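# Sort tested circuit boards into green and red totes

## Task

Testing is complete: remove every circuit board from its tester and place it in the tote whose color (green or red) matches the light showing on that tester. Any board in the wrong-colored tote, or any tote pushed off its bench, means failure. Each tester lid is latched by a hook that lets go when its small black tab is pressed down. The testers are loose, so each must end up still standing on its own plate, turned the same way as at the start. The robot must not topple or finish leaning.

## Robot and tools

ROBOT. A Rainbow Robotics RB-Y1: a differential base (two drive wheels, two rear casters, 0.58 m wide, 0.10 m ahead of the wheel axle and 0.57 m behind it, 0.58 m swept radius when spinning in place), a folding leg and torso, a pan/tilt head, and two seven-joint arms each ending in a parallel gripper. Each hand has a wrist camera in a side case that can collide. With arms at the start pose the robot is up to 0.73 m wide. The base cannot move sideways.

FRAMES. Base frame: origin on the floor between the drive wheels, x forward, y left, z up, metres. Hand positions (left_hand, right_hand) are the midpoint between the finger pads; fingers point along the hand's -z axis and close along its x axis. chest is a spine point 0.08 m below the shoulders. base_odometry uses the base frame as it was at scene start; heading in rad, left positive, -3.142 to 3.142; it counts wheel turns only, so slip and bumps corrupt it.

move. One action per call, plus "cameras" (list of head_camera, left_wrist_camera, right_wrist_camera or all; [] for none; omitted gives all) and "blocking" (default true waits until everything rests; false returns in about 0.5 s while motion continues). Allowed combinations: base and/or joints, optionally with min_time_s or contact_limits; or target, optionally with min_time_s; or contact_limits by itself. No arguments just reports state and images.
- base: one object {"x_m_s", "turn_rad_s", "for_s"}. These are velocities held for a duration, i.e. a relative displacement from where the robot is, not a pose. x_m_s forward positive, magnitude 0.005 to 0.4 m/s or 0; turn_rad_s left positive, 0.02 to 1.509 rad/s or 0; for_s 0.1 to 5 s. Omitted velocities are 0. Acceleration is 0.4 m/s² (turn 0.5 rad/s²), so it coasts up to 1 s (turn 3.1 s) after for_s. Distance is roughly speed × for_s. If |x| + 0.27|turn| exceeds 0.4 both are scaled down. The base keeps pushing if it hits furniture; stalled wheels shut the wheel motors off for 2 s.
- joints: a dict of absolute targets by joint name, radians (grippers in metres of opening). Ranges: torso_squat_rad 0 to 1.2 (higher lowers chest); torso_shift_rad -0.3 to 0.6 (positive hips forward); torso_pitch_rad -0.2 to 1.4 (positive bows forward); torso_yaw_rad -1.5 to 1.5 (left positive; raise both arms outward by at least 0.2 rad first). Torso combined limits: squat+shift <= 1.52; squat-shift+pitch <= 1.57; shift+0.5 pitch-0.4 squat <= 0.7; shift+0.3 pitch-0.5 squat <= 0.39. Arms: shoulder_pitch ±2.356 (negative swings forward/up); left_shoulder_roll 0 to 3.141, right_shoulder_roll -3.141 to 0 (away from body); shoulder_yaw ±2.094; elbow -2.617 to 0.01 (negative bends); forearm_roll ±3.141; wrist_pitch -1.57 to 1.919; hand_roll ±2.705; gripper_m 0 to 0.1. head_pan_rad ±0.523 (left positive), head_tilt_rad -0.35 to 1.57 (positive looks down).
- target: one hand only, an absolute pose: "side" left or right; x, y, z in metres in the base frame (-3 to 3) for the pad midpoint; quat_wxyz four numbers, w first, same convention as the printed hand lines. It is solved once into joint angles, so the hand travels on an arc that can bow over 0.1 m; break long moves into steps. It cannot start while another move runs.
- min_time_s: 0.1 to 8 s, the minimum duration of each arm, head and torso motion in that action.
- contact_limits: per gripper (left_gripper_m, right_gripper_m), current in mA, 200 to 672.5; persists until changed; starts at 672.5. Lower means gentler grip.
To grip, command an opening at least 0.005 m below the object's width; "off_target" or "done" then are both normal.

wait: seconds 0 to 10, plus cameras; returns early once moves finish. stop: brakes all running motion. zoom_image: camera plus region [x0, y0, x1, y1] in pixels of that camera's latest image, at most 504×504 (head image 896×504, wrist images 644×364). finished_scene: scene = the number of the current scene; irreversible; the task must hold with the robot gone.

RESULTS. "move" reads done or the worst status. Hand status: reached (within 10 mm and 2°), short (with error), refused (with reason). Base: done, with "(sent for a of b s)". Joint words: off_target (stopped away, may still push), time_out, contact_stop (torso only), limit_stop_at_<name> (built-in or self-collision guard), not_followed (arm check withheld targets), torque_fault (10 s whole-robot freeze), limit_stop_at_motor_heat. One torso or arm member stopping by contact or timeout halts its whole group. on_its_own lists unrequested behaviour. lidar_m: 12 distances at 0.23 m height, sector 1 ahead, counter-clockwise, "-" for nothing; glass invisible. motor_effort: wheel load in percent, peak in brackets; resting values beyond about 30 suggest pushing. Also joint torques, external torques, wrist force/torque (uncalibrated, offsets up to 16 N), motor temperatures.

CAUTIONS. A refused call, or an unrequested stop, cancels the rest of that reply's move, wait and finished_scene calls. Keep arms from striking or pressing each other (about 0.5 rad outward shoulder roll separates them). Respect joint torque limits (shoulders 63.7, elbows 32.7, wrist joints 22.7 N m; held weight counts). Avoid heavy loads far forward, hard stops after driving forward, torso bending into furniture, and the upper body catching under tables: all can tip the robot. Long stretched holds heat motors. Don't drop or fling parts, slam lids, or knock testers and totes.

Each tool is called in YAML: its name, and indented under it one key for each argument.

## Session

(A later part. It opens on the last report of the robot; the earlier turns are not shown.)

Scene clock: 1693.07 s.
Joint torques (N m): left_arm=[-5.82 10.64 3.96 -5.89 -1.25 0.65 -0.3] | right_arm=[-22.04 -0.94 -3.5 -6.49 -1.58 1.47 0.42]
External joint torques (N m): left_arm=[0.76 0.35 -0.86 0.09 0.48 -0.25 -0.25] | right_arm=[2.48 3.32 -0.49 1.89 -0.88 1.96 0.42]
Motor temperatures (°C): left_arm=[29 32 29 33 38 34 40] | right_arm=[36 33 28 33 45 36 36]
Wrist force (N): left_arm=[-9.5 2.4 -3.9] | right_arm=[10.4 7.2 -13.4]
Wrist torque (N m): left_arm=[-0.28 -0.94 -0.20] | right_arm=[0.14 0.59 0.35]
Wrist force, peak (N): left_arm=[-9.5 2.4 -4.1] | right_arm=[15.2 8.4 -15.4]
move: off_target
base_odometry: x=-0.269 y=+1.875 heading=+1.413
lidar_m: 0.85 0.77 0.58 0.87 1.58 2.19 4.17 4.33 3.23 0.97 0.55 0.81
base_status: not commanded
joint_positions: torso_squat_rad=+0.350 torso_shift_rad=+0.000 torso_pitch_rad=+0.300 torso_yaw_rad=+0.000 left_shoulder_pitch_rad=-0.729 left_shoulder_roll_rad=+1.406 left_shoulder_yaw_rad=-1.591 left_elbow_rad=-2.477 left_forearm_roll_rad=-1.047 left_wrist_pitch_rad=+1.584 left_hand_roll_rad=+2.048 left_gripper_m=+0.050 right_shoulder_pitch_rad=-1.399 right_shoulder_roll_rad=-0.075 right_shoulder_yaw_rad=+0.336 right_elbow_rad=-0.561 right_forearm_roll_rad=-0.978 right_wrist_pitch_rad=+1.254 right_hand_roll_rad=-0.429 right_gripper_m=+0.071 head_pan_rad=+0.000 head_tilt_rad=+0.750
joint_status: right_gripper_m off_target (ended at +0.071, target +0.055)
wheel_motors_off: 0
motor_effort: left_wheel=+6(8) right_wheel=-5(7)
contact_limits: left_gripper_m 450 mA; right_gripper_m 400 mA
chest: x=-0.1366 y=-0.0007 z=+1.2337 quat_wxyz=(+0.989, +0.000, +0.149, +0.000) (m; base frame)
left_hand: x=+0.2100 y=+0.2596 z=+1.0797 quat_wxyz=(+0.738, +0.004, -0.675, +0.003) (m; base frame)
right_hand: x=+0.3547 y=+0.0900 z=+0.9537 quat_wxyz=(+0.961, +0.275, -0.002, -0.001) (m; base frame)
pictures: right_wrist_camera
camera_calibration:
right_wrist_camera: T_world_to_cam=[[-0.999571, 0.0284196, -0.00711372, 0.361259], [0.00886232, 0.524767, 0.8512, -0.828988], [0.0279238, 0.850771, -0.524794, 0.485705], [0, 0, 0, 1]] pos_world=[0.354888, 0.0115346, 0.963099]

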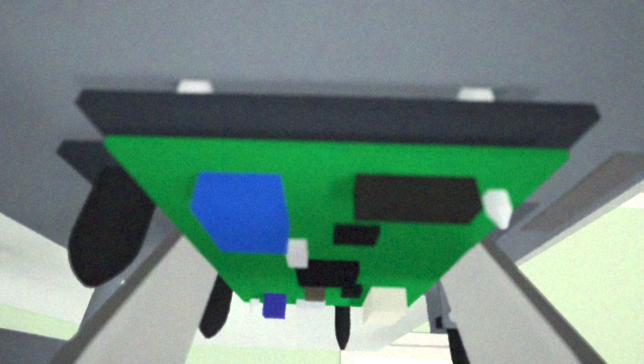

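move:
  contact_limits: {"right_gripper_m":672.5}
  cameras: []

move:
  target: {"side":"right","x":0.356,"y":0.0905,"z":0.975,"quat_wxyz":[0.9613,0.2756,0,0]}
  min_time_s: 2
  cameras: ["right_wrist_camera","head_camera"]

Scene clock: 1701.70 s.
Joint torques (N m): left_arm=[-5.99 10.66 4.03 -5.87 -1.3 0.64 -0.3] | right_arm=[-22.03 -1.17 -3.23 -6.54 -1.63 1.42 0.42]
External joint torques (N m): left_arm=[0.58 0.37 -0.78 0.11 0.43 -0.26 -0.25] | right_arm=[2.5 3.09 -0.22 1.83 -0.92 1.91 0.41]
Motor temperatures (°C): left_arm=[29 32 29 33 38 34 40] | right_arm=[36 33 28 33 45 36 36]
Wrist force (N): left_arm=[-9.1 2.1 -4.0] | right_arm=[10.7 7.4 -12.7]
Wrist torque (N m): left_arm=[-0.24 -0.87 -0.19] | right_arm=[0.10 0.56 0.35]
Wrist force, peak (N): left_arm=[-9.4 2.5 -4.3] | right_arm=[10.4 7.0 -13.7]
base_odometry: x=-0.269 y=+1.875 heading=+1.413
lidar_m: 0.85 0.76 0.58 0.86 1.58 2.19 4.17 4.31 3.23 0.96 0.56 0.81
base_status: not commanded
joint_positions: torso_squat_rad=+0.350 torso_shift_rad=+0.000 torso_pitch_rad=+0.300 torso_yaw_rad=+0.000 left_shoulder_pitch_rad=-0.729 left_shoulder_roll_rad=+1.406 left_shoulder_yaw_rad=-1.591 left_elbow_rad=-2.477 left_forearm_roll_rad=-1.047 left_wrist_pitch_rad=+1.584 left_hand_roll_rad=+2.048 left_gripper_m=+0.050 right_shoulder_pitch_rad=-1.399 right_shoulder_roll_rad=-0.075 right_shoulder_yaw_rad=+0.336 right_elbow_rad=-0.561 right_forearm_roll_rad=-0.978 right_wrist_pitch_rad=+1.254 right_hand_roll_rad=-0.429 right_gripper_m=+0.070 head_pan_rad=+0.000 head_tilt_rad=+0.750
joint_status: not commanded
wheel_motors_off: 0
motor_effort: left_wheel=+6(7) right_wheel=-7(7)
contact_limits: left_gripper_m 450 mA; right_gripper_m 672.5 mA
chest: x=-0.1366 y=-0.0007 z=+1.2337 quat_wxyz=(+0.989, +0.000, +0.149, +0.000) (m; base frame)
left_hand: x=+0.2100 y=+0.2596 z=+1.0797 quat_wxyz=(+0.738, +0.004, -0.675, +0.003) (m; base frame)
right_hand: x=+0.3547 y=+0.0900 z=+0.9537 quat_wxyz=(+0.961, +0.275, -0.002, -0.001) (m; base frame)
pictures: none
No camera images: "cameras" was empty.

Scene clock: 1704.03 s.
Joint torques (N m): left_arm=[-5.8 10.74 3.98 -5.9 -1.3 0.7 -0.28] | right_arm=[-24.1 -5.63 -2.65 -8 -1.2 -0.31 -0.29]
External joint torques (N m): left_arm=[0.77 0.44 -0.83 0.07 0.43 -0.2 -0.23] | right_arm=[0.59 -1.19 0.73 0.41 -0.49 0.22 -0.3]
Motor temperatures (°C): left_arm=[29 32 29 33 38 34 40] | right_arm=[36 33 28 33 45 36 36]
Wrist force (N): left_arm=[-9.1 2.4 -4.2] | right_arm=[2.3 7.3 -12.3]
Wrist torque (N m): left_arm=[-0.27 -0.88 -0.19] | right_arm=[0.14 0.85 0.50]
Wrist force, peak (N): left_arm=[-9.3 2.4 -4.5] | right_arm=[12.2 10.0 -24.1]
move: done
base_odometry: x=-0.269 y=+1.875 heading=+1.413
lidar_m: 0.85 0.76 0.58 0.88 1.59 2.19 4.16 4.32 3.23 0.97 0.56 0.81
base_status: not commanded
joint_positions: torso_squat_rad=+0.350 torso_shift_rad=+0.000 torso_pitch_rad=+0.300 torso_yaw_rad=+0.000 left_shoulder_pitch_rad=-0.729 left_shoulder_roll_rad=+1.406 left_shoulder_yaw_rad=-1.591 left_elbow_rad=-2.477 left_forearm_roll_rad=-1.047 left_wrist_pitch_rad=+1.584 left_hand_roll_rad=+2.048 left_gripper_m=+0.050 right_shoulder_pitch_rad=-1.405 right_shoulder_roll_rad=-0.096 right_shoulder_yaw_rad=+0.336 right_elbow_rad=-0.637 right_forearm_roll_rad=-0.978 right_wrist_pitch_rad=+1.314 right_hand_roll_rad=-0.483 right_gripper_m=+0.070 head_pan_rad=+0.000 head_tilt_rad=+0.750
joint_status: all done
wheel_motors_off: 0
motor_effort: left_wheel=+6(8) right_wheel=-5(8)
contact_limits: left_gripper_m 450 mA; right_gripper_m 672.5 mA
chest: x=-0.1365 y=-0.0008 z=+1.2337 quat_wxyz=(+0.989, +0.000, +0.149, +0.000) (m; base frame)
left_hand: x=+0.2100 y=+0.2595 z=+1.0797 quat_wxyz=(+0.738, +0.004, -0.674, +0.003) (m; base frame)
right_hand: x=+0.3559 y=+0.0906 z=+0.9749 quat_wxyz=(+0.961, +0.276, +0.001, +0.000) (m; base frame)
right_hand_status: reached (checked arc, planned for 2.0 s): 0 mm and 0.1 deg off.
pictures: head_camera, right_wrist_camera
camera_calibration:
head_camera: T_world_to_cam=[[0.0347879, -0.998754, 0.0357667, -0.0513267], [-0.846325, -0.0484749, -0.530457, 0.763496], [0.53153, -0.0118168, -0.846957, 1.17016], [0, 0, 0, 1]] pos_world=[0.0259791, -0.000424864, 1.39791]
right_wrist_camera: T_world_to_cam=[[-0.999674, 0.025429, -0.00249641, 0.358329], [0.0112135, 0.524412, 0.851391, -0.848295], [0.0229592, 0.851085, -0.524526, 0.497748], [0, 0, 0, 1]] pos_world=[0.356296, 0.0121182, 0.984207]

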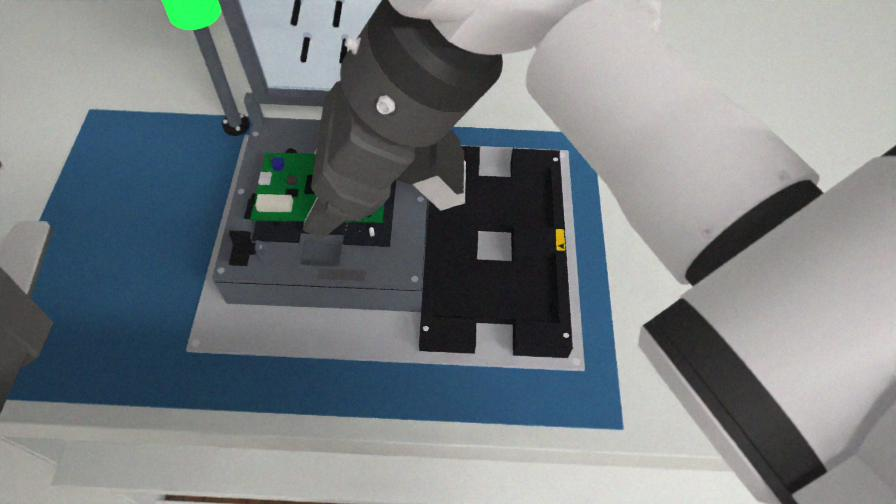

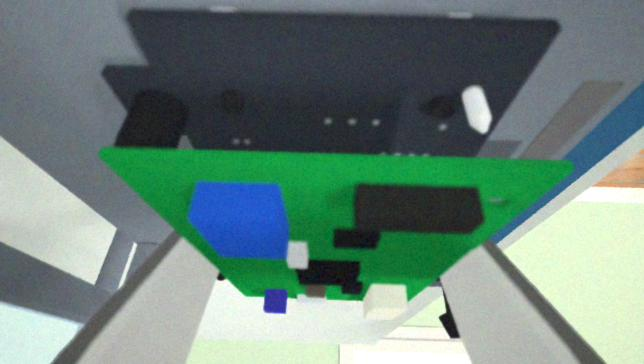

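move:
  target: {"side":"right","x":0.352,"y":0.05,"z":1.03,"quat_wxyz":[0.9613,0.2756,0,0]}
  min_time_s: 2
  cameras: []

move:
  target: {"side":"right","x":0.29,"y":-0.1,"z":1.13,"quat_wxyz":[0.9613,0.2756,0,0]}
  min_time_s: 3
  cameras: ["head_camera","right_wrist_camera"]

Scene clock: 1714.23 s.
Joint torques (N m): left_arm=[-5.77 10.64 4.05 -5.81 -1.29 0.7 -0.25] | right_arm=[-21.18 -5.93 -6.29 -7.89 -1.18 -0.69 -0.31]
External joint torques (N m): left_arm=[0.8 0.35 -0.77 0.16 0.44 -0.2 -0.2] | right_arm=[3.16 -0.88 -1.4 0.26 -0.52 -0.02 -0.31]
Motor temperatures (°C): left_arm=[29 32 29 33 38 34 40] | right_arm=[36 33 28 33 45 36 36]
Wrist force (N): left_arm=[-9.2 2.4 -4.2] | right_arm=[2.2 7.6 -12.2]
Wrist torque (N m): left_arm=[-0.26 -0.89 -0.18] | right_arm=[0.10 0.80 0.51]
Wrist force, peak (N): left_arm=[-9.5 2.2 -4.4] | right_arm=[2.3 7.6 -12.6]
move: done
base_odometry: x=-0.269 y=+1.875 heading=+1.413
lidar_m: 0.85 0.77 0.58 0.87 1.58 2.19 4.17 4.33 3.23 0.97 0.55 0.81
base_status: not commanded
joint_positions: torso_squat_rad=+0.350 torso_shift_rad=+0.000 torso_pitch_rad=+0.300 torso_yaw_rad=+0.000 left_shoulder_pitch_rad=-0.729 left_shoulder_roll_rad=+1.406 left_shoulder_yaw_rad=-1.591 left_elbow_rad=-2.477 left_forearm_roll_rad=-1.047 left_wrist_pitch_rad=+1.584 left_hand_roll_rad=+2.048 left_gripper_m=+0.050 right_shoulder_pitch_rad=-1.315 right_shoulder_roll_rad=-0.236 right_shoulder_yaw_rad=+0.313 right_elbow_rad=-1.009 right_forearm_roll_rad=-1.007 right_wrist_pitch_rad=+1.532 right_hand_roll_rad=-0.632 right_gripper_m=+0.070 head_pan_rad=+0.000 head_tilt_rad=+0.750
joint_status: all done
wheel_motors_off: 0
motor_effort: left_wheel=+5(8) right_wheel=-7(8)
contact_limits: left_gripper_m 450 mA; right_gripper_m 672.5 mA
chest: x=-0.1365 y=-0.0008 z=+1.2337 quat_wxyz=(+0.989, +0.000, +0.149, +0.000) (m; base frame)
left_hand: x=+0.2100 y=+0.2595 z=+1.0797 quat_wxyz=(+0.738, +0.004, -0.674, +0.003) (m; base frame)
right_hand: x=+0.3518 y=+0.0503 z=+1.0304 quat_wxyz=(+0.961, +0.276, +0.001, +0.001) (m; base frame)
right_hand_status: reached (checked arc, planned for 2.0 s): 0 mm and 0.2 deg off.
pictures: none
No camera images: "cameras" was empty.

Scene clock: 1717.57 s.
Joint torques (N m): left_arm=[-5.85 10.74 4.23 -5.88 -1.31 0.66 -0.24] | right_arm=[-17.61 -9.88 -7.81 -5.41 -0.95 -0.7 -0.26]
External joint torques (N m): left_arm=[0.72 0.44 -0.59 0.1 0.43 -0.24 -0.19] | right_arm=[2.78 -0.96 -1.05 0.06 -0.43 0.14 -0.27]
Motor temperatures (°C): left_arm=[29 32 29 33 38 34 40] | right_arm=[36 33 28 33 45 36 36]
Wrist force (N): left_arm=[-9.0 2.3 -4.1] | right_arm=[2.0 7.1 -12.5]
Wrist torque (N m): left_arm=[-0.26 -0.87 -0.19] | right_arm=[0.17 0.82 0.52]
Wrist force, peak (N): left_arm=[-9.4 2.6 -4.3] | right_arm=[2.3 7.8 -12.5]
move: done
base_odometry: x=-0.269 y=+1.875 heading=+1.413
lidar_m: 0.86 0.77 0.58 0.87 1.58 2.19 4.16 4.33 3.22 0.97 0.56 0.81
base_status: not commanded
joint_positions: torso_squat_rad=+0.350 torso_shift_rad=+0.000 torso_pitch_rad=+0.300 torso_yaw_rad=+0.000 left_shoulder_pitch_rad=-0.729 left_shoulder_roll_rad=+1.406 left_shoulder_yaw_rad=-1.591 left_elbow_rad=-2.477 left_forearm_roll_rad=-1.047 left_wrist_pitch_rad=+1.584 left_hand_roll_rad=+2.048 left_gripper_m=+0.050 right_shoulder_pitch_rad=-1.091 right_shoulder_roll_rad=-0.628 right_shoulder_yaw_rad=+0.111 right_elbow_rad=-1.670 right_forearm_roll_rad=-1.328 right_wrist_pitch_rad=+1.901 right_hand_roll_rad=-0.856 right_gripper_m=+0.070 head_pan_rad=+0.000 head_tilt_rad=+0.750
joint_status: all done
wheel_motors_off: 0
motor_effort: left_wheel=+7(8) right_wheel=-6(8)
contact_limits: left_gripper_m 450 mA; right_gripper_m 672.5 mA
chest: x=-0.1365 y=-0.0008 z=+1.2337 quat_wxyz=(+0.989, +0.000, +0.149, +0.000) (m; base frame)
left_hand: x=+0.2100 y=+0.2595 z=+1.0797 quat_wxyz=(+0.738, +0.004, -0.674, +0.003) (m; base frame)
right_hand: x=+0.2900 y=-0.0998 z=+1.1301 quat_wxyz=(+0.961, +0.276, +0.000, +0.000) (m; base frame)
right_hand_status: reached (checked arc, planned for 3.0 s): 0 mm and 0.0 deg off.
pictures: head_camera, right_wrist_camera
camera_calibration:
head_camera: T_world_to_cam=[[0.0348033, -0.998754, 0.035762, -0.0513189], [-0.846324, -0.0484855, -0.530457, 0.763497], [0.53153, -0.0118046, -0.846957, 1.17016], [0, 0, 0, 1]] pos_world=[0.0259789, -0.000423239, 1.39791]
right_wrist_camera: T_world_to_cam=[[-0.999665, 0.0255766, -0.00392693, 0.29939], [0.0100764, 0.524547, 0.851322, -0.87946], [0.0238338, 0.850997, -0.524629, 0.742594], [0, 0, 0, 1]] pos_world=[0.290453, -0.178284, 1.13947]

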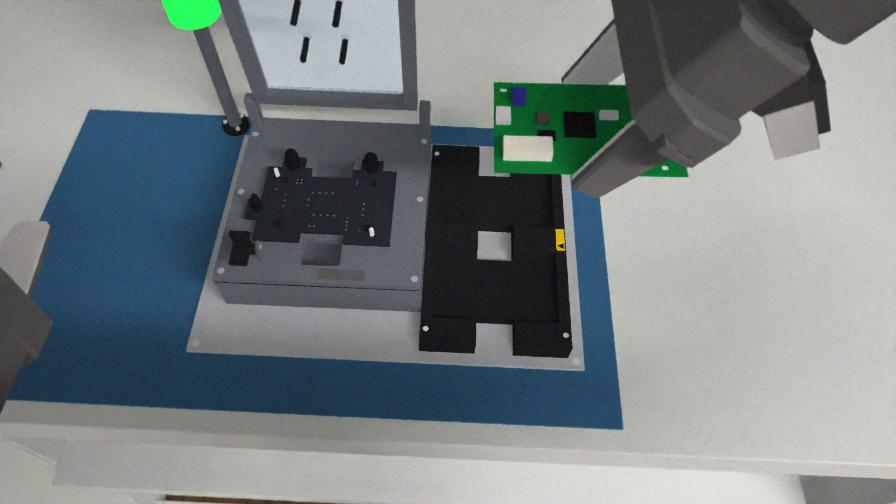

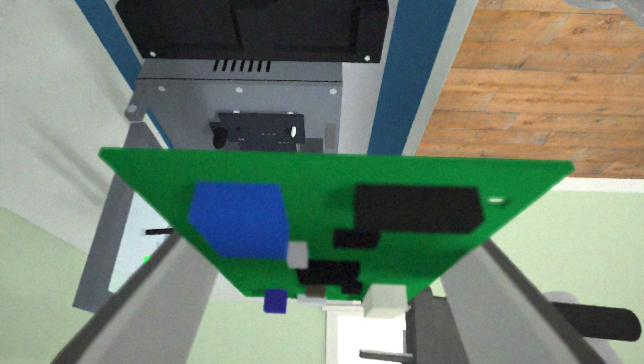

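move:
  base: {"x_m_s":-0.3,"for_s":2.6}
  cameras: []

move:
  joints: {"head_tilt_rad":0.45}
  base: {"turn_rad_s":-0.6,"for_s":4.1}
  cameras: ["head_camera"]

Scene clock: 1728.20 s.
Joint torques (N m): left_arm=[-6.1 10.48 4.32 -5.69 -1.29 0.73 -0.26] | right_arm=[-18.17 -9.64 -7.49 -5 -0.86 -0.82 -0.35]
External joint torques (N m): left_arm=[0.47 0.19 -0.5 0.29 0.44 -0.17 -0.2] | right_arm=[2.21 -0.72 -0.73 0.47 -0.35 0.02 -0.36]
Motor temperatures (°C): left_arm=[29 32 29 33 38 34 40] | right_arm=[36 34 28 33 45 36 36]
Wrist force (N): left_arm=[-9.3 2.3 -4.3] | right_arm=[2.2 7.2 -12.4]
Wrist torque (N m): left_arm=[-0.25 -0.91 -0.20] | right_arm=[0.15 0.85 0.52]
Wrist force, peak (N): left_arm=[-9.5 2.6 -4.4] | right_arm=[2.9 7.0 -12.9]
move: done
base_odometry: x=-0.392 y=+1.105 heading=+1.412
lidar_m: 1.64 1.13 1.41 1.53 1.59 2.21 3.38 3.51 3.21 3.11 1.29 1.09
base_status: done (sent for 2.6 of 2.6 s)
joint_positions: torso_squat_rad=+0.350 torso_shift_rad=+0.000 torso_pitch_rad=+0.300 torso_yaw_rad=+0.000 left_shoulder_pitch_rad=-0.729 left_shoulder_roll_rad=+1.406 left_shoulder_yaw_rad=-1.591 left_elbow_rad=-2.478 left_forearm_roll_rad=-1.047 left_wrist_pitch_rad=+1.584 left_hand_roll_rad=+2.048 left_gripper_m=+0.050 right_shoulder_pitch_rad=-1.091 right_shoulder_roll_rad=-0.628 right_shoulder_yaw_rad=+0.110 right_elbow_rad=-1.670 right_forearm_roll_rad=-1.328 right_wrist_pitch_rad=+1.901 right_hand_roll_rad=-0.856 right_gripper_m=+0.070 head_pan_rad=+0.000 head_tilt_rad=+0.750
joint_status: not commanded
wheel_motors_off: 0
motor_effort: left_wheel=-2(18) right_wheel=+4(28)
contact_limits: left_gripper_m 450 mA; right_gripper_m 672.5 mA
chest: x=-0.1366 y=-0.0008 z=+1.2337 quat_wxyz=(+0.989, +0.000, +0.149, +0.000) (m; base frame)
left_hand: x=+0.2099 y=+0.2595 z=+1.0798 quat_wxyz=(+0.738, +0.004, -0.675, +0.003) (m; base frame)
right_hand: x=+0.2899 y=-0.0998 z=+1.1302 quat_wxyz=(+0.961, +0.276, +0.000, +0.000) (m; base frame)
pictures: none
No camera images: "cameras" was empty.

Scene clock: 1733.80 s.
Joint torques (N m): left_arm=[-6.02 10.21 4.32 -5.72 -1.31 0.69 -0.35] | right_arm=[-18.22 -9.45 -7.52 -4.94 -0.84 -0.79 -0.32]
External joint torques (N m): left_arm=[0.55 -0.08 -0.49 0.26 0.43 -0.21 -0.29] | right_arm=[2.16 -0.53 -0.76 0.53 -0.33 0.05 -0.33]
Motor temperatures (°C): left_arm=[29 32 29 33 38 34 40] | right_arm=[36 34 28 33 45 36 36]
Wrist force (N): left_arm=[-9.4 2.4 -4.0] | right_arm=[2.1 7.4 -12.6]
Wrist torque (N m): left_arm=[-0.28 -0.93 -0.20] | right_arm=[0.12 0.84 0.52]
Wrist force, peak (N): left_arm=[-9.5 2.6 -4.3] | right_arm=[2.4 7.5 -12.7]
move: done
base_odometry: x=-0.392 y=+1.105 heading=-1.048
lidar_m: 3.77 3.11 2.85 1.29 1.10 1.30 1.14 1.56 1.55 1.71 2.70 3.37
base_status: done (sent for 4.1 of 4.1 s)
joint_positions: torso_squat_rad=+0.350 torso_shift_rad=+0.000 torso_pitch_rad=+0.300 torso_yaw_rad=+0.000 left_shoulder_pitch_rad=-0.729 left_shoulder_roll_rad=+1.406 left_shoulder_yaw_rad=-1.591 left_elbow_rad=-2.478 left_forearm_roll_rad=-1.047 left_wrist_pitch_rad=+1.584 left_hand_roll_rad=+2.048 left_gripper_m=+0.050 right_shoulder_pitch_rad=-1.091 right_shoulder_roll_rad=-0.628 right_shoulder_yaw_rad=+0.110 right_elbow_rad=-1.670 right_forearm_roll_rad=-1.328 right_wrist_pitch_rad=+1.901 right_hand_roll_rad=-0.856 right_gripper_m=+0.070 head_pan_rad=+0.000 head_tilt_rad=+0.450
joint_status: all done
wheel_motors_off: 0
motor_effort: left_wheel=+3(28) right_wheel=+0(26)
contact_limits: left_gripper_m 450 mA; right_gripper_m 672.5 mA
chest: x=-0.1366 y=-0.0007 z=+1.2337 quat_wxyz=(+0.989, +0.000, +0.149, +0.000) (m; base frame)
left_hand: x=+0.2099 y=+0.2596 z=+1.0798 quat_wxyz=(+0.738, +0.004, -0.675, +0.003) (m; base frame)
right_hand: x=+0.2900 y=-0.0998 z=+1.1302 quat_wxyz=(+0.961, +0.276, +0.000, +0.000) (m; base frame)
pictures: head_camera
camera_calibration:
head_camera: T_world_to_cam=[[0.0224216, -0.99876, 0.0444557, -0.0643245], [-0.65168, -0.0483226, -0.756953, 1.09565], [0.758163, -0.0119988, -0.651955, 0.906485], [0, 0, 0, 1]] pos_world=[0.0281899, -0.000423584, 1.4232]

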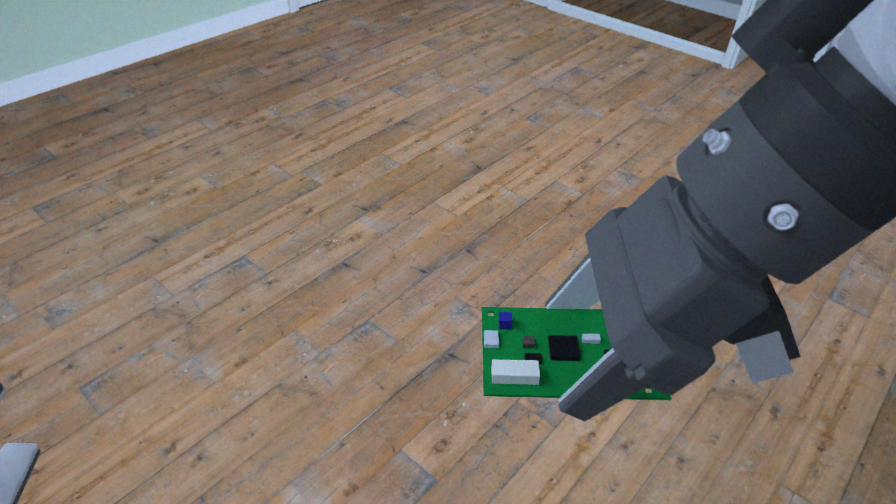

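move:
  base: {"x_m_s":0.35,"for_s":5}
  cameras: []

move:
  base: {"x_m_s":0.3,"for_s":3.3}
  cameras: ["head_camera"]

move:
  base: {"turn_rad_s":-0.5,"for_s":1.18}
  cameras: ["head_camera"]

Scene clock: 1745.00 s.
Joint torques (N m): left_arm=[-6.23 10.17 4.27 -5.7 -1.23 0.7 -0.31] | right_arm=[-18.46 -9.4 -7.37 -4.92 -0.87 -0.85 -0.27]
External joint torques (N m): left_arm=[0.34 -0.13 -0.54 0.28 0.5 -0.2 -0.26] | right_arm=[1.93 -0.49 -0.6 0.55 -0.36 -0.02 -0.28]
Motor temperatures (°C): left_arm=[29 32 29 33 38 34 40] | right_arm=[36 34 28 33 45 36 36]
Wrist force (N): left_arm=[-9.3 2.6 -3.9] | right_arm=[2.0 7.2 -12.3]
Wrist torque (N m): left_arm=[-0.29 -0.92 -0.19] | right_arm=[0.13 0.83 0.52]
Wrist force, peak (N): left_arm=[-9.6 2.4 -4.3] | right_arm=[2.2 7.6 -12.7]
move: done
base_odometry: x=+0.482 y=-0.411 heading=-1.048
lidar_m: 2.22 1.97 1.95 2.17 2.29 2.23 2.88 2.70 2.68 2.97 2.01 2.00
base_status: done (sent for 5 of 5 s)
joint_positions: torso_squat_rad=+0.350 torso_shift_rad=+0.000 torso_pitch_rad=+0.300 torso_yaw_rad=+0.000 left_shoulder_pitch_rad=-0.729 left_shoulder_roll_rad=+1.406 left_shoulder_yaw_rad=-1.591 left_elbow_rad=-2.478 left_forearm_roll_rad=-1.047 left_wrist_pitch_rad=+1.584 left_hand_roll_rad=+2.048 left_gripper_m=+0.050 right_shoulder_pitch_rad=-1.091 right_shoulder_roll_rad=-0.628 right_shoulder_yaw_rad=+0.110 right_elbow_rad=-1.670 right_forearm_roll_rad=-1.328 right_wrist_pitch_rad=+1.901 right_hand_roll_rad=-0.856 right_gripper_m=+0.070 head_pan_rad=+0.000 head_tilt_rad=+0.450
joint_status: not commanded
wheel_motors_off: 0
motor_effort: left_wheel=-1(31) right_wheel=-1(26)
contact_limits: left_gripper_m 450 mA; right_gripper_m 672.5 mA
chest: x=-0.1366 y=-0.0007 z=+1.2337 quat_wxyz=(+0.989, +0.000, +0.149, +0.000) (m; base frame)
left_hand: x=+0.2099 y=+0.2596 z=+1.0797 quat_wxyz=(+0.738, +0.004, -0.674, +0.003) (m; base frame)
right_hand: x=+0.2900 y=-0.0998 z=+1.1301 quat_wxyz=(+0.961, +0.276, +0.000, +0.000) (m; base frame)
pictures: none
No camera images: "cameras" was empty.

Scene clock: 1749.50 s.
Joint torques (N m): left_arm=[-6.1 10.34 4.44 -5.64 -1.36 0.7 -0.23] | right_arm=[-18.37 -9.51 -7.32 -4.96 -0.88 -0.7 -0.23]
External joint torques (N m): left_arm=[0.47 0.05 -0.37 0.33 0.38 -0.2 -0.17] | right_arm=[2.01 -0.59 -0.56 0.51 -0.37 0.14 -0.23]
Motor temperatures (°C): left_arm=[29 32 29 33 38 34 40] | right_arm=[36 34 28 33 45 36 36]
Wrist force (N): left_arm=[-9.0 2.5 -4.3] | right_arm=[2.4 7.3 -12.5]
Wrist torque (N m): left_arm=[-0.27 -0.87 -0.19] | right_arm=[0.11 0.84 0.51]
Wrist force, peak (N): left_arm=[-9.5 2.4 -4.6] | right_arm=[2.5 7.2 -12.8]
move: done
base_odometry: x=+0.977 y=-1.269 heading=-1.048
lidar_m: 1.37 1.30 1.31 1.46 2.34 3.05 3.87 3.33 3.19 1.74 1.46 1.29
base_status: done (sent for 3.3 of 3.3 s)
joint_positions: torso_squat_rad=+0.350 torso_shift_rad=+0.000 torso_pitch_rad=+0.300 torso_yaw_rad=+0.000 left_shoulder_pitch_rad=-0.729 left_shoulder_roll_rad=+1.406 left_shoulder_yaw_rad=-1.591 left_elbow_rad=-2.478 left_forearm_roll_rad=-1.047 left_wrist_pitch_rad=+1.584 left_hand_roll_rad=+2.048 left_gripper_m=+0.050 right_shoulder_pitch_rad=-1.091 right_shoulder_roll_rad=-0.628 right_shoulder_yaw_rad=+0.110 right_elbow_rad=-1.670 right_forearm_roll_rad=-1.328 right_wrist_pitch_rad=+1.901 right_hand_roll_rad=-0.856 right_gripper_m=+0.070 head_pan_rad=+0.000 head_tilt_rad=+0.450
joint_status: not commanded
wheel_motors_off: 0
motor_effort: left_wheel=-4(19) right_wheel=+0(26)
contact_limits: left_gripper_m 450 mA; right_gripper_m 672.5 mA
chest: x=-0.1366 y=-0.0007 z=+1.2337 quat_wxyz=(+0.989, +0.000, +0.149, +0.000) (m; base frame)
left_hand: x=+0.2099 y=+0.2596 z=+1.0797 quat_wxyz=(+0.738, +0.004, -0.674, +0.003) (m; base frame)
right_hand: x=+0.2900 y=-0.0998 z=+1.1301 quat_wxyz=(+0.961, +0.276, +0.000, +0.000) (m; base frame)
pictures: head_camera
camera_calibration:
head_camera: T_world_to_cam=[[0.0224265, -0.99876, 0.0444533, -0.0643218], [-0.651765, -0.0483226, -0.75688, 1.09558], [0.758089, -0.0119989, -0.652041, 0.906531], [0, 0, 0, 1]] pos_world=[0.0282698, -0.000423576, 1.42317]

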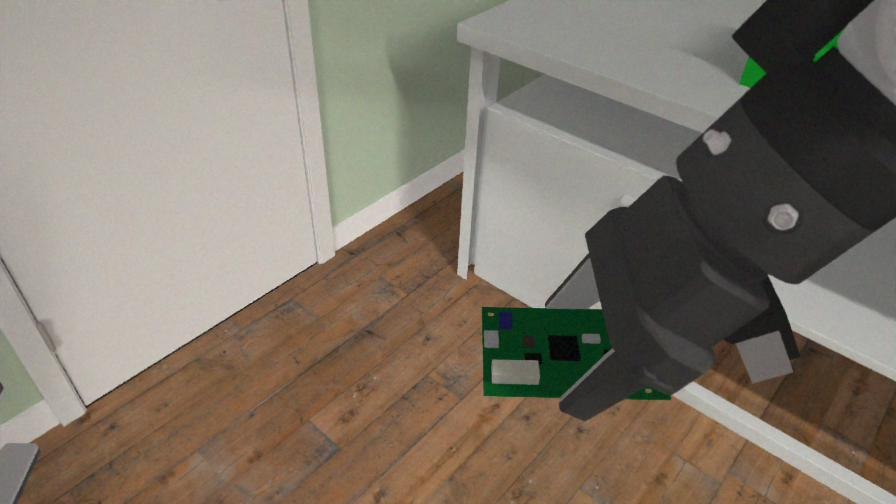

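Scene clock: 1751.97 s.
Joint torques (N m): left_arm=[-6.12 10.48 4.12 -5.66 -1.3 0.79 -0.27] | right_arm=[-18.45 -9.47 -7.11 -4.79 -0.84 -0.84 -0.24]
External joint torques (N m): left_arm=[0.45 0.18 -0.7 0.32 0.44 -0.11 -0.21] | right_arm=[1.93 -0.55 -0.34 0.68 -0.33 -0.01 -0.24]
Motor temperatures (°C): left_arm=[29 32 29 33 38 34 40] | right_arm=[36 34 28 33 45 36 36]
Wrist force (N): left_arm=[-9.1 2.4 -4.3] | right_arm=[2.2 7.2 -12.4]
Wrist torque (N m): left_arm=[-0.28 -0.88 -0.19] | right_arm=[0.13 0.85 0.51]
Wrist force, peak (N): left_arm=[-9.4 2.3 -4.5] | right_arm=[2.3 7.5 -12.7]
move: done
base_odometry: x=+0.977 y=-1.269 heading=-1.631
lidar_m: 1.29 1.33 1.31 1.30 1.42 2.16 3.04 3.90 3.36 3.32 1.71 1.46
base_status: done (sent for 1.17 of 1.17 s)
joint_positions: torso_squat_rad=+0.350 torso_shift_rad=+0.000 torso_pitch_rad=+0.300 torso_yaw_rad=+0.000 left_shoulder_pitch_rad=-0.729 left_shoulder_roll_rad=+1.406 left_shoulder_yaw_rad=-1.591 left_elbow_rad=-2.478 left_forearm_roll_rad=-1.047 left_wrist_pitch_rad=+1.584 left_hand_roll_rad=+2.048 left_gripper_m=+0.050 right_shoulder_pitch_rad=-1.091 right_shoulder_roll_rad=-0.628 right_shoulder_yaw_rad=+0.110 right_elbow_rad=-1.670 right_forearm_roll_rad=-1.328 right_wrist_pitch_rad=+1.901 right_hand_roll_rad=-0.856 right_gripper_m=+0.070 head_pan_rad=+0.000 head_tilt_rad=+0.450
joint_status: not commanded
wheel_motors_off: 0
motor_effort: left_wheel=+3(26) right_wheel=+0(27)
contact_limits: left_gripper_m 450 mA; right_gripper_m 672.5 mA
chest: x=-0.1366 y=-0.0007 z=+1.2337 quat_wxyz=(+0.989, +0.000, +0.149, +0.000) (m; base frame)
left_hand: x=+0.2099 y=+0.2596 z=+1.0797 quat_wxyz=(+0.738, +0.004, -0.674, +0.003) (m; base frame)
right_hand: x=+0.2900 y=-0.0998 z=+1.1301 quat_wxyz=(+0.961, +0.276, +0.000, +0.000) (m; base frame)
pictures: head_camera
camera_calibration:
head_camera: T_world_to_cam=[[0.0224313, -0.99876, 0.0444517, -0.0643191], [-0.651755, -0.0483246, -0.756889, 1.09558], [0.758098, -0.0119936, -0.65203, 0.90653], [0, 0, 0, 1]] pos_world=[0.0282546, -0.000423261, 1.42318]

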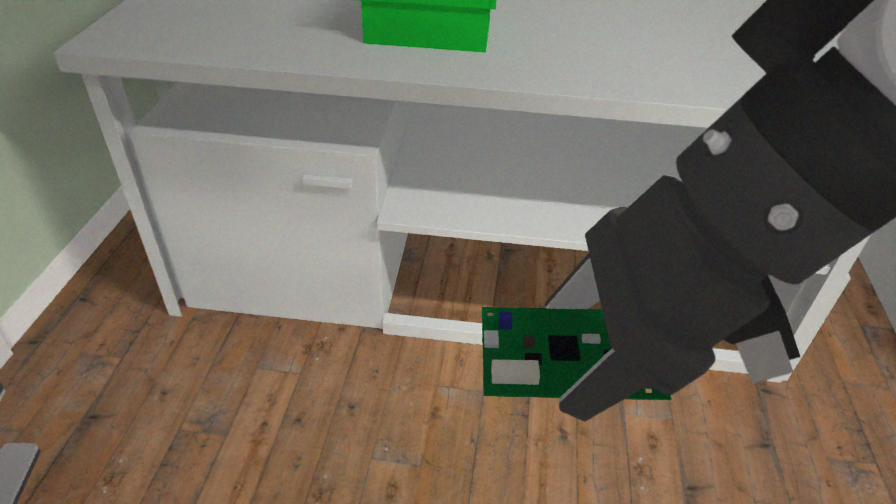

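move:
  base: {"x_m_s":0.25,"for_s":2.2}
  cameras: ["head_camera"]

Scene clock: 1763.60 s.
Joint torques (N m): left_arm=[-6.05 10.22 4.3 -5.7 -1.27 0.71 -0.26] | right_arm=[-18.4 -9.72 -7.25 -4.83 -0.87 -0.78 -0.29]
External joint torques (N m): left_arm=[0.52 -0.08 -0.52 0.27 0.47 -0.2 -0.2] | right_arm=[1.99 -0.81 -0.49 0.64 -0.36 0.06 -0.29]
Motor temperatures (°C): left_arm=[29 32 29 33 38 34 40] | right_arm=[36 34 28 33 45 36 36]
Wrist force (N): left_arm=[-9.0 2.5 -4.1] | right_arm=[1.7 7.2 -12.2]
Wrist torque (N m): left_arm=[-0.29 -0.90 -0.20] | right_arm=[0.15 0.80 0.50]
Wrist force, peak (N): left_arm=[-9.5 2.5 -4.4] | right_arm=[2.3 7.6 -12.6]
move: done
base_odometry: x=+0.944 y=-1.818 heading=-1.631
lidar_m: 0.74 0.74 1.06 1.23 1.35 2.05 3.60 4.31 3.43 3.10 1.08 1.38
base_status: done (sent for 2.2 of 2.2 s)
joint_positions: torso_squat_rad=+0.350 torso_shift_rad=+0.000 torso_pitch_rad=+0.300 torso_yaw_rad=+0.000 left_shoulder_pitch_rad=-0.729 left_shoulder_roll_rad=+1.406 left_shoulder_yaw_rad=-1.591 left_elbow_rad=-2.478 left_forearm_roll_rad=-1.047 left_wrist_pitch_rad=+1.584 left_hand_roll_rad=+2.048 left_gripper_m=+0.050 right_shoulder_pitch_rad=-1.091 right_shoulder_roll_rad=-0.628 right_shoulder_yaw_rad=+0.110 right_elbow_rad=-1.670 right_forearm_roll_rad=-1.328 right_wrist_pitch_rad=+1.901 right_hand_roll_rad=-0.856 right_gripper_m=+0.070 head_pan_rad=+0.000 head_tilt_rad=+0.450
joint_status: not commanded
wheel_motors_off: 0
motor_effort: left_wheel=-4(30) right_wheel=+0(27)
contact_limits: left_gripper_m 450 mA; right_gripper_m 672.5 mA
chest: x=-0.1366 y=-0.0007 z=+1.2337 quat_wxyz=(+0.989, +0.000, +0.149, +0.000) (m; base frame)
left_hand: x=+0.2099 y=+0.2596 z=+1.0797 quat_wxyz=(+0.738, +0.004, -0.674, +0.003) (m; base frame)
right_hand: x=+0.2900 y=-0.0998 z=+1.1301 quat_wxyz=(+0.961, +0.276, +0.000, +0.000) (m; base frame)
pictures: head_camera
camera_calibration:
head_camera: T_world_to_cam=[[0.0224328, -0.99876, 0.0444513, -0.0643188], [-0.651771, -0.048325, -0.756875, 1.09557], [0.758084, -0.0119932, -0.652047, 0.906532], [0, 0, 0, 1]] pos_world=[0.028278, -0.000423205, 1.42317]

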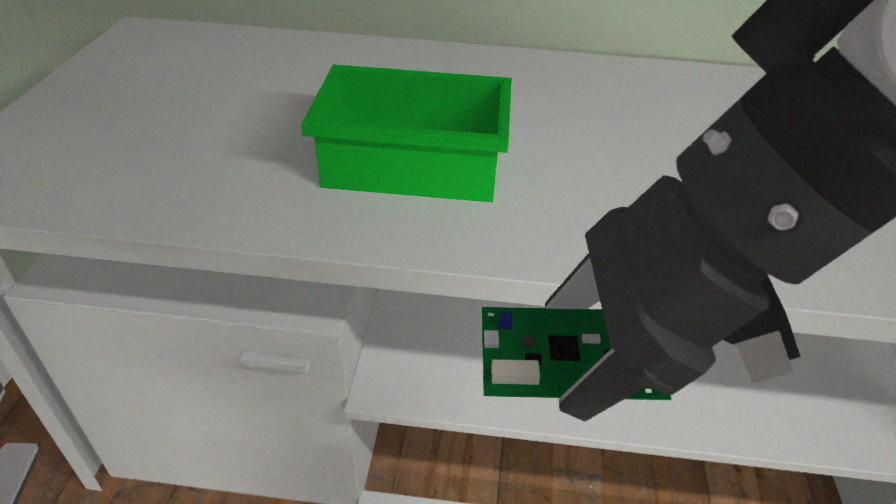

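move:
  base: {"x_m_s":0.2,"for_s":2.0}
  joints: {"head_tilt_rad":0.75}
  cameras: ["head_camera"]

Scene clock: 1787.17 s.
Joint torques (N m): left_arm=[-6.44 10.33 4.3 -5.51 -1.32 0.74 -0.28] | right_arm=[-18.53 -9.5 -7.42 -4.88 -0.79 -0.84 -0.33]
External joint torques (N m): left_arm=[0.14 0.04 -0.52 0.46 0.41 -0.16 -0.22] | right_arm=[1.85 -0.58 -0.65 0.59 -0.28 0 -0.33]
Motor temperatures (°C): left_arm=[29 32 29 33 38 34 40] | right_arm=[35 34 28 33 45 36 36]
Wrist force (N): left_arm=[-9.2 2.2 -4.3] | right_arm=[2.4 7.1 -12.4]
Wrist torque (N m): left_arm=[-0.25 -0.90 -0.19] | right_arm=[0.15 0.87 0.49]
Wrist force, peak (N): left_arm=[-9.6 2.5 -4.3] | right_arm=[2.4 7.5 -12.6]
move: done
base_odometry: x=+0.919 y=-2.217 heading=-1.631
lidar_m: 0.60 0.37 0.48 1.18 1.28 1.98 4.00 4.38 3.47 0.95 0.95 0.97
base_status: done (sent for 2 of 2 s)
joint_positions: torso_squat_rad=+0.350 torso_shift_rad=+0.000 torso_pitch_rad=+0.300 torso_yaw_rad=+0.000 left_shoulder_pitch_rad=-0.729 left_shoulder_roll_rad=+1.406 left_shoulder_yaw_rad=-1.591 left_elbow_rad=-2.478 left_forearm_roll_rad=-1.047 left_wrist_pitch_rad=+1.584 left_hand_roll_rad=+2.048 left_gripper_m=+0.050 right_shoulder_pitch_rad=-1.091 right_shoulder_roll_rad=-0.628 right_shoulder_yaw_rad=+0.110 right_elbow_rad=-1.670 right_forearm_roll_rad=-1.328 right_wrist_pitch_rad=+1.901 right_hand_roll_rad=-0.856 right_gripper_m=+0.070 head_pan_rad=+0.000 head_tilt_rad=+0.750
joint_status: all done
wheel_motors_off: 0
motor_effort: left_wheel=-2(21) right_wheel=+0(23)
contact_limits: left_gripper_m 450 mA; right_gripper_m 672.5 mA
chest: x=-0.1365 y=-0.0007 z=+1.2337 quat_wxyz=(+0.989, +0.000, +0.149, +0.000) (m; base frame)
left_hand: x=+0.2099 y=+0.2596 z=+1.0797 quat_wxyz=(+0.738, +0.004, -0.674, +0.003) (m; base frame)
right_hand: x=+0.2900 y=-0.0998 z=+1.1301 quat_wxyz=(+0.961, +0.276, +0.000, +0.000) (m; base frame)
pictures: head_camera
camera_calibration:
head_camera: T_world_to_cam=[[0.03484, -0.998753, 0.0357701, -0.0513069], [-0.846315, -0.0485211, -0.530468, 0.763509], [0.531542, -0.0117913, -0.84695, 1.17015], [0, 0, 0, 1]] pos_world=[0.0259722, -0.000398989, 1.39791]

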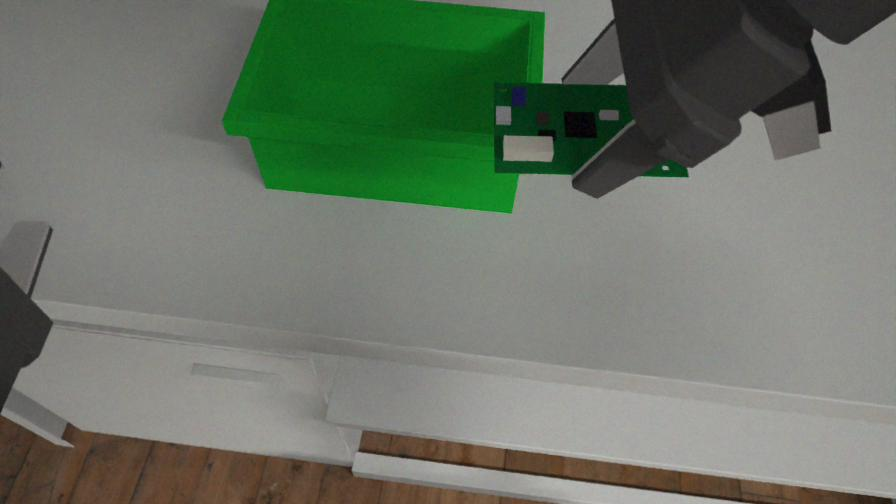

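move:
  target: {"side":"right","x":0.42,"y":-0.02,"z":1.13,"quat_wxyz":[0.9613,0.2756,0,0]}
  min_time_s: 2
  cameras: []

move:
  target: {"side":"right","x":0.497,"y":0.055,"z":1.08,"quat_wxyz":[0.9613,0.2756,0,0]}
  min_time_s: 2
  cameras: ["head_camera","right_wrist_camera"]

Scene clock: 1799.20 s.
Joint torques (N m): left_arm=[-6.34 10.39 4.37 -5.59 -1.33 0.76 -0.26] | right_arm=[-24.59 -8.27 -1.79 -6.18 -0.85 -0.46 0.03]
External joint torques (N m): left_arm=[0.23 0.1 -0.45 0.39 0.4 -0.14 -0.2] | right_arm=[2.78 0.99 0.68 1.57 -0.03 -0.09 0.03]
Motor temperatures (°C): left_arm=[29 32 29 33 38 34 40] | right_arm=[35 34 28 33 45 36 36]
Wrist force (N): left_arm=[-9.1 2.5 -4.0] | right_arm=[2.1 7.5 -12.5]
Wrist torque (N m): left_arm=[-0.28 -0.88 -0.17] | right_arm=[0.11 0.80 0.51]
Wrist force, peak (N): left_arm=[-9.4 2.6 -4.3] | right_arm=[2.2 8.6 -12.7]
move: done
base_odometry: x=+0.919 y=-2.217 heading=-1.631
lidar_m: 0.59 0.36 0.48 1.17 1.28 1.98 4.00 4.38 3.47 0.96 0.96 0.97
base_status: not commanded
joint_positions: torso_squat_rad=+0.350 torso_shift_rad=+0.000 torso_pitch_rad=+0.300 torso_yaw_rad=+0.000 left_shoulder_pitch_rad=-0.729 left_shoulder_roll_rad=+1.406 left_shoulder_yaw_rad=-1.591 left_elbow_rad=-2.478 left_forearm_roll_rad=-1.047 left_wrist_pitch_rad=+1.584 left_hand_roll_rad=+2.048 left_gripper_m=+0.050 right_shoulder_pitch_rad=-1.782 right_shoulder_roll_rad=-0.359 right_shoulder_yaw_rad=+0.249 right_elbow_rad=-0.316 right_forearm_roll_rad=-1.129 right_wrist_pitch_rad=+1.574 right_hand_roll_rad=-0.288 right_gripper_m=+0.070 head_pan_rad=+0.000 head_tilt_rad=+0.750
joint_status: all done
wheel_motors_off: 0
motor_effort: left_wheel=-1(4) right_wheel=+2(3)
contact_limits: left_gripper_m 450 mA; right_gripper_m 672.5 mA
chest: x=-0.1366 y=-0.0007 z=+1.2337 quat_wxyz=(+0.989, +0.000, +0.149, +0.000) (m; base frame)
left_hand: x=+0.2099 y=+0.2596 z=+1.0797 quat_wxyz=(+0.738, +0.004, -0.674, +0.003) (m; base frame)
right_hand: x=+0.4193 y=-0.0201 z=+1.1303 quat_wxyz=(+0.961, +0.276, -0.007, -0.002) (m; base frame)
right_hand_status: reached (checked arc, planned for 2.0 s): 1 mm and 0.8 deg off.
pictures: none
No camera images: "cameras" was empty.

Scene clock: 1801.53 s.
Joint torques (N m): left_arm=[-6.21 10.29 4.06 -5.51 -1.32 0.81 -0.18] | right_arm=[-24.3 -6.48 -1.2 -7.13 -0.4 -1.49 -0.3]
External joint torques (N m): left_arm=[0.37 0 -0.76 0.46 0.42 -0.1 -0.12] | right_arm=[3.3 1.95 0.78 1.43 0.09 -0.36 -0.32]
Motor temperatures (°C): left_arm=[29 32 29 33 38 34 40] | right_arm=[36 34 28 33 45 36 36]
Wrist force (N): left_arm=[-9.1 2.3 -4.2] | right_arm=[-0.3 7.2 -11.2]
Wrist torque (N m): left_arm=[-0.24 -0.89 -0.20] | right_arm=[0.10 0.69 0.48]
Wrist force, peak (N): left_arm=[-9.3 2.5 -4.3] | right_arm=[2.1 7.7 -12.6]
move: short
base_odometry: x=+0.919 y=-2.217 heading=-1.631
lidar_m: 0.59 0.36 0.48 1.18 1.28 1.98 4.00 4.37 3.48 0.96 0.95 0.98
base_status: not commanded
joint_positions: torso_squat_rad=+0.350 torso_shift_rad=+0.000 torso_pitch_rad=+0.300 torso_yaw_rad=+0.000 left_shoulder_pitch_rad=-0.729 left_shoulder_roll_rad=+1.406 left_shoulder_yaw_rad=-1.591 left_elbow_rad=-2.478 left_forearm_roll_rad=-1.047 left_wrist_pitch_rad=+1.584 left_hand_roll_rad=+2.048 left_gripper_m=+0.050 right_shoulder_pitch_rad=-1.707 right_shoulder_roll_rad=-0.176 right_shoulder_yaw_rad=+0.282 right_elbow_rad=-0.267 right_forearm_roll_rad=-1.030 right_wrist_pitch_rad=+0.933 right_hand_roll_rad=-0.337 right_gripper_m=+0.070 head_pan_rad=+0.000 head_tilt_rad=+0.750
joint_status: all done
wheel_motors_off: 0
motor_effort: left_wheel=-2(4) right_wheel=+0(3)
contact_limits: left_gripper_m 450 mA; right_gripper_m 672.5 mA
chest: x=-0.1366 y=-0.0007 z=+1.2337 quat_wxyz=(+0.989, +0.000, +0.149, +0.000) (m; base frame)
left_hand: x=+0.2099 y=+0.2596 z=+1.0797 quat_wxyz=(+0.738, +0.004, -0.674, +0.003) (m; base frame)
right_hand: x=+0.4963 y=+0.0547 z=+1.0806 quat_wxyz=(+0.926, +0.308, -0.212, -0.061) (m; base frame)
right_hand_status: short (checked arc, as near as the solve gets, planned for 2.0 s): 1 mm and 25.9 deg off. The place is met; only the turn is off.
pictures: head_camera, right_wrist_camera
camera_calibration:
head_camera: T_world_to_cam=[[0.0348411, -0.998752, 0.0357746, -0.0513066], [-0.846262, -0.0485256, -0.530553, 0.763567], [0.531627, -0.0117897, -0.846897, 1.17014], [0, 0, 0, 1]] pos_world=[0.0258875, -0.000394482, 1.39794]
right_wrist_camera: T_world_to_cam=[[-0.895421, 0.268261, -0.355328, 0.81621], [-0.197622, 0.475684, 0.857129, -0.820924], [0.398958, 0.837712, -0.372923, 0.230878], [0, 0, 0, 1]] pos_world=[0.476508, -0.0218667, 1.07976]

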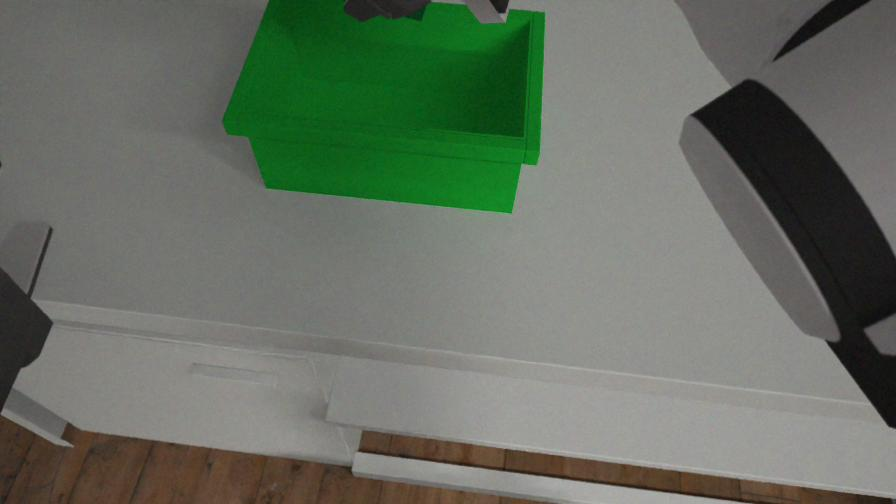

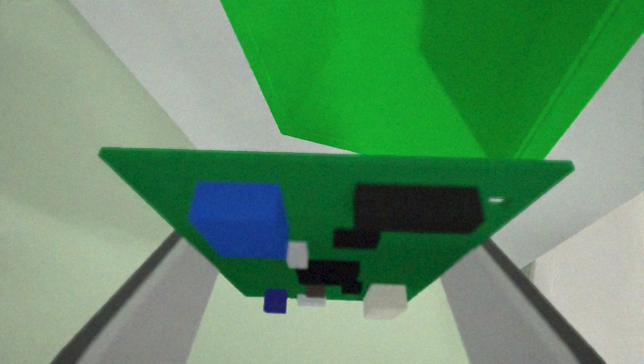

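move:
  target: {"side":"right","x":0.38,"y":0.0,"z":1.1,"quat_wxyz":[0.9613,0.2756,0,0]}
  min_time_s: 2
  cameras: []

move:
  base: {"x_m_s":0.1,"for_s":1.0}
  cameras: []

move:
  target: {"side":"right","x":0.40,"y":0.055,"z":1.03,"quat_wxyz":[0.9613,0.2756,0,0]}
  min_time_s: 2
  cameras: ["head_camera","right_wrist_camera"]

Scene clock: 1815.57 s.
Joint torques (N m): left_arm=[-6.28 10.18 4.22 -5.64 -1.33 0.72 -0.29] | right_arm=[-22.69 -8.12 -5.85 -7.34 -1.12 -0.67 -0.12]
External joint torques (N m): left_arm=[0.29 -0.11 -0.6 0.34 0.41 -0.18 -0.24] | right_arm=[3.04 -0.48 -0.89 0.27 -0.41 -0.05 -0.13]
Motor temperatures (°C): left_arm=[29 32 29 33 38 34 40] | right_arm=[36 34 28 33 45 36 36]
Wrist force (N): left_arm=[-9.3 2.3 -4.2] | right_arm=[2.6 7.3 -12.4]
Wrist torque (N m): left_arm=[-0.24 -0.92 -0.20] | right_arm=[0.13 0.87 0.50]
Wrist force, peak (N): left_arm=[-9.5 2.3 -4.3] | right_arm=[2.2 7.4 -12.6]
move: done
base_odometry: x=+0.919 y=-2.217 heading=-1.631
lidar_m: 0.59 0.37 0.48 1.18 1.28 1.98 3.99 4.38 3.47 0.96 0.95 0.97
base_status: not commanded
joint_positions: torso_squat_rad=+0.350 torso_shift_rad=+0.000 torso_pitch_rad=+0.300 torso_yaw_rad=+0.000 left_shoulder_pitch_rad=-0.729 left_shoulder_roll_rad=+1.406 left_shoulder_yaw_rad=-1.591 left_elbow_rad=-2.478 left_forearm_roll_rad=-1.047 left_wrist_pitch_rad=+1.584 left_hand_roll_rad=+2.048 left_gripper_m=+0.050 right_shoulder_pitch_rad=-1.459 right_shoulder_roll_rad=-0.361 right_shoulder_yaw_rad=+0.247 right_elbow_rad=-0.925 right_forearm_roll_rad=-1.106 right_wrist_pitch_rad=+1.666 right_hand_roll_rad=-0.581 right_gripper_m=+0.070 head_pan_rad=+0.000 head_tilt_rad=+0.750
joint_status: all done
wheel_motors_off: 0
motor_effort: left_wheel=-2(4) right_wheel=+1(2)
contact_limits: left_gripper_m 450 mA; right_gripper_m 672.5 mA
chest: x=-0.1366 y=-0.0007 z=+1.2337 quat_wxyz=(+0.989, +0.000, +0.149, +0.000) (m; base frame)
left_hand: x=+0.2099 y=+0.2596 z=+1.0797 quat_wxyz=(+0.738, +0.004, -0.674, +0.003) (m; base frame)
right_hand: x=+0.3796 y=+0.0002 z=+1.1004 quat_wxyz=(+0.961, +0.276, +0.002, +0.001) (m; base frame)
right_hand_status: reached (checked arc, planned for 2.0 s): 1 mm and 0.3 deg off.
pictures: none
No camera images: "cameras" was empty.

Scene clock: 1817.10 s.
Joint torques (N m): left_arm=[-6.3 10.19 4.55 -5.64 -1.27 0.7 -0.37] | right_arm=[-22.98 -8.08 -6.03 -6.98 -1.05 -0.68 -0.22]
External joint torques (N m): left_arm=[0.27 -0.1 -0.26 0.33 0.46 -0.2 -0.31] | right_arm=[2.75 -0.44 -1.07 0.63 -0.34 -0.07 -0.22]
Motor temperatures (°C): left_arm=[29 32 29 33 38 34 40] | right_arm=[36 34 28 33 45 36 36]
Wrist force (N): left_arm=[-9.0 2.4 -4.0] | right_arm=[2.4 7.2 -12.3]
Wrist torque (N m): left_arm=[-0.27 -0.89 -0.19] | right_arm=[0.14 0.85 0.50]
Wrist force, peak (N): left_arm=[-9.2 2.7 -4.5] | right_arm=[2.4 7.5 -12.6]
move: done
base_odometry: x=+0.913 y=-2.317 heading=-1.631
lidar_m: 0.58 0.28 0.32 1.16 1.27 1.96 4.09 4.38 3.48 0.93 0.98 0.88
base_status: done (sent for 1 of 1 s)
joint_positions: torso_squat_rad=+0.350 torso_shift_rad=+0.000 torso_pitch_rad=+0.300 torso_yaw_rad=+0.000 left_shoulder_pitch_rad=-0.729 left_shoulder_roll_rad=+1.406 left_shoulder_yaw_rad=-1.591 left_elbow_rad=-2.478 left_forearm_roll_rad=-1.047 left_wrist_pitch_rad=+1.584 left_hand_roll_rad=+2.048 left_gripper_m=+0.050 right_shoulder_pitch_rad=-1.459 right_shoulder_roll_rad=-0.361 right_shoulder_yaw_rad=+0.247 right_elbow_rad=-0.926 right_forearm_roll_rad=-1.106 right_wrist_pitch_rad=+1.666 right_hand_roll_rad=-0.581 right_gripper_m=+0.070 head_pan_rad=+0.000 head_tilt_rad=+0.750
joint_status: not commanded
wheel_motors_off: 0
motor_effort: left_wheel=-3(19) right_wheel=+0(23)
contact_limits: left_gripper_m 450 mA; right_gripper_m 672.5 mA
chest: x=-0.1365 y=-0.0007 z=+1.2337 quat_wxyz=(+0.989, +0.000, +0.149, +0.000) (m; base frame)
left_hand: x=+0.2100 y=+0.2596 z=+1.0797 quat_wxyz=(+0.738, +0.004, -0.674, +0.003) (m; base frame)
right_hand: x=+0.3797 y=+0.0002 z=+1.1003 quat_wxyz=(+0.961, +0.276, +0.002, +0.001) (m; base frame)
pictures: none
No camera images: "cameras" was empty.

Scene clock: 1819.43 s.
Joint torques (N m): left_arm=[-6.27 10.36 4.31 -5.59 -1.21 0.67 -0.31] | right_arm=[-25.41 -6.32 -1.06 -6.47 -0.75 -0.59 0.14]
External joint torques (N m): left_arm=[0.3 0.07 -0.5 0.38 0.52 -0.23 -0.26] | right_arm=[1.19 1.44 0.98 1.58 0.03 -0.19 0.14]
Motor temperatures (°C): left_arm=[29 32 29 33 38 34 40] | right_arm=[36 34 28 33 45 36 36]
Wrist force (N): left_arm=[-9.0 2.5 -4.1] | right_arm=[2.2 7.3 -12.2]
Wrist torque (N m): left_arm=[-0.30 -0.86 -0.19] | right_arm=[0.13 0.83 0.51]
Wrist force, peak (N): left_arm=[-9.5 2.5 -4.2] | right_arm=[2.2 8.0 -12.5]
move: done
base_odometry: x=+0.913 y=-2.317 heading=-1.631
lidar_m: 0.58 0.28 0.32 1.17 1.27 1.96 4.10 4.39 3.48 0.94 0.99 0.87
base_status: not commanded
joint_positions: torso_squat_rad=+0.350 torso_shift_rad=+0.000 torso_pitch_rad=+0.300 torso_yaw_rad=+0.000 left_shoulder_pitch_rad=-0.729 left_shoulder_roll_rad=+1.406 left_shoulder_yaw_rad=-1.591 left_elbow_rad=-2.478 left_forearm_roll_rad=-1.047 left_wrist_pitch_rad=+1.584 left_hand_roll_rad=+2.048 left_gripper_m=+0.050 right_shoulder_pitch_rad=-1.668 right_shoulder_roll_rad=-0.155 right_shoulder_yaw_rad=+0.260 right_elbow_rad=-0.267 right_forearm_roll_rad=-1.062 right_wrist_pitch_rad=+1.320 right_hand_roll_rad=-0.293 right_gripper_m=+0.070 head_pan_rad=+0.000 head_tilt_rad=+0.750
joint_status: all done
wheel_motors_off: 0
motor_effort: left_wheel=-3(4) right_wheel=+1(3)
contact_limits: left_gripper_m 450 mA; right_gripper_m 672.5 mA
chest: x=-0.1366 y=-0.0007 z=+1.2337 quat_wxyz=(+0.989, +0.000, +0.149, +0.000) (m; base frame)
left_hand: x=+0.2099 y=+0.2596 z=+1.0797 quat_wxyz=(+0.738, +0.004, -0.674, +0.003) (m; base frame)
right_hand: x=+0.3996 y=+0.0548 z=+1.0303 quat_wxyz=(+0.961, +0.278, -0.013, -0.004) (m; base frame)
right_hand_status: reached (checked arc, as near as the solve gets, planned for 2.0 s): 1 mm and 1.6 deg off.
pictures: head_camera, right_wrist_camera
camera_calibration:
head_camera: T_world_to_cam=[[0.0348417, -0.998753, 0.0357669, -0.0512988], [-0.846306, -0.0485209, -0.530483, 0.763511], [0.531556, -0.0117868, -0.846941, 1.17016], [0, 0, 0, 1]] pos_world=[0.0259478, -0.000396099, 1.39792]
right_wrist_camera: T_world_to_cam=[[-0.998833, 0.0405533, -0.0262218, 0.426374], [-0.00128683, 0.520437, 0.853899, -0.874557], [0.0482752, 0.852936, -0.519778, 0.541241], [0, 0, 0, 1]] pos_world=[0.398622, -0.0237835, 1.03929]

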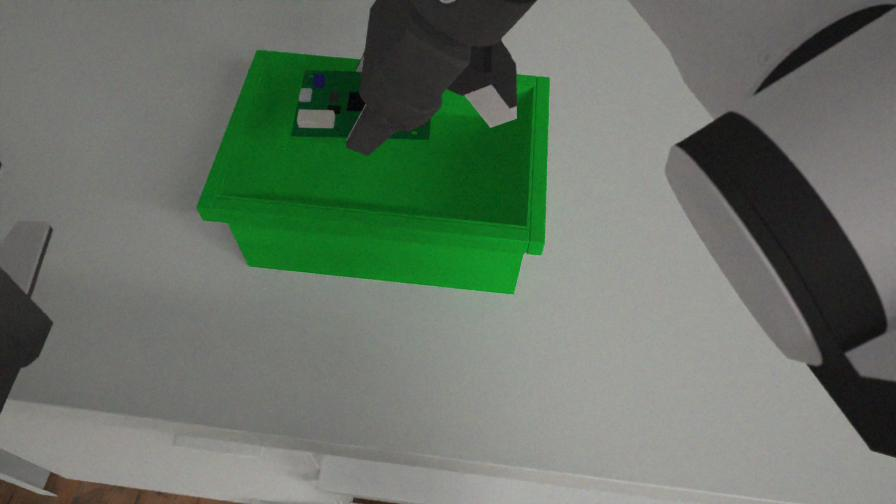

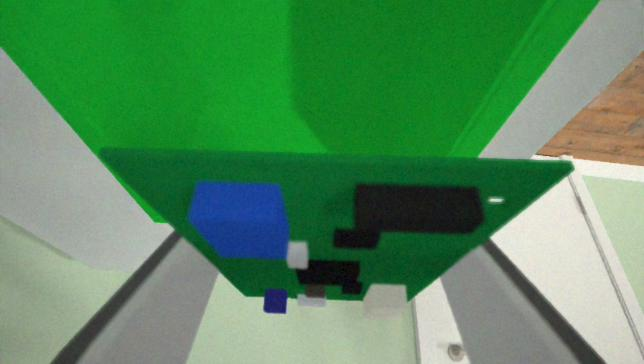

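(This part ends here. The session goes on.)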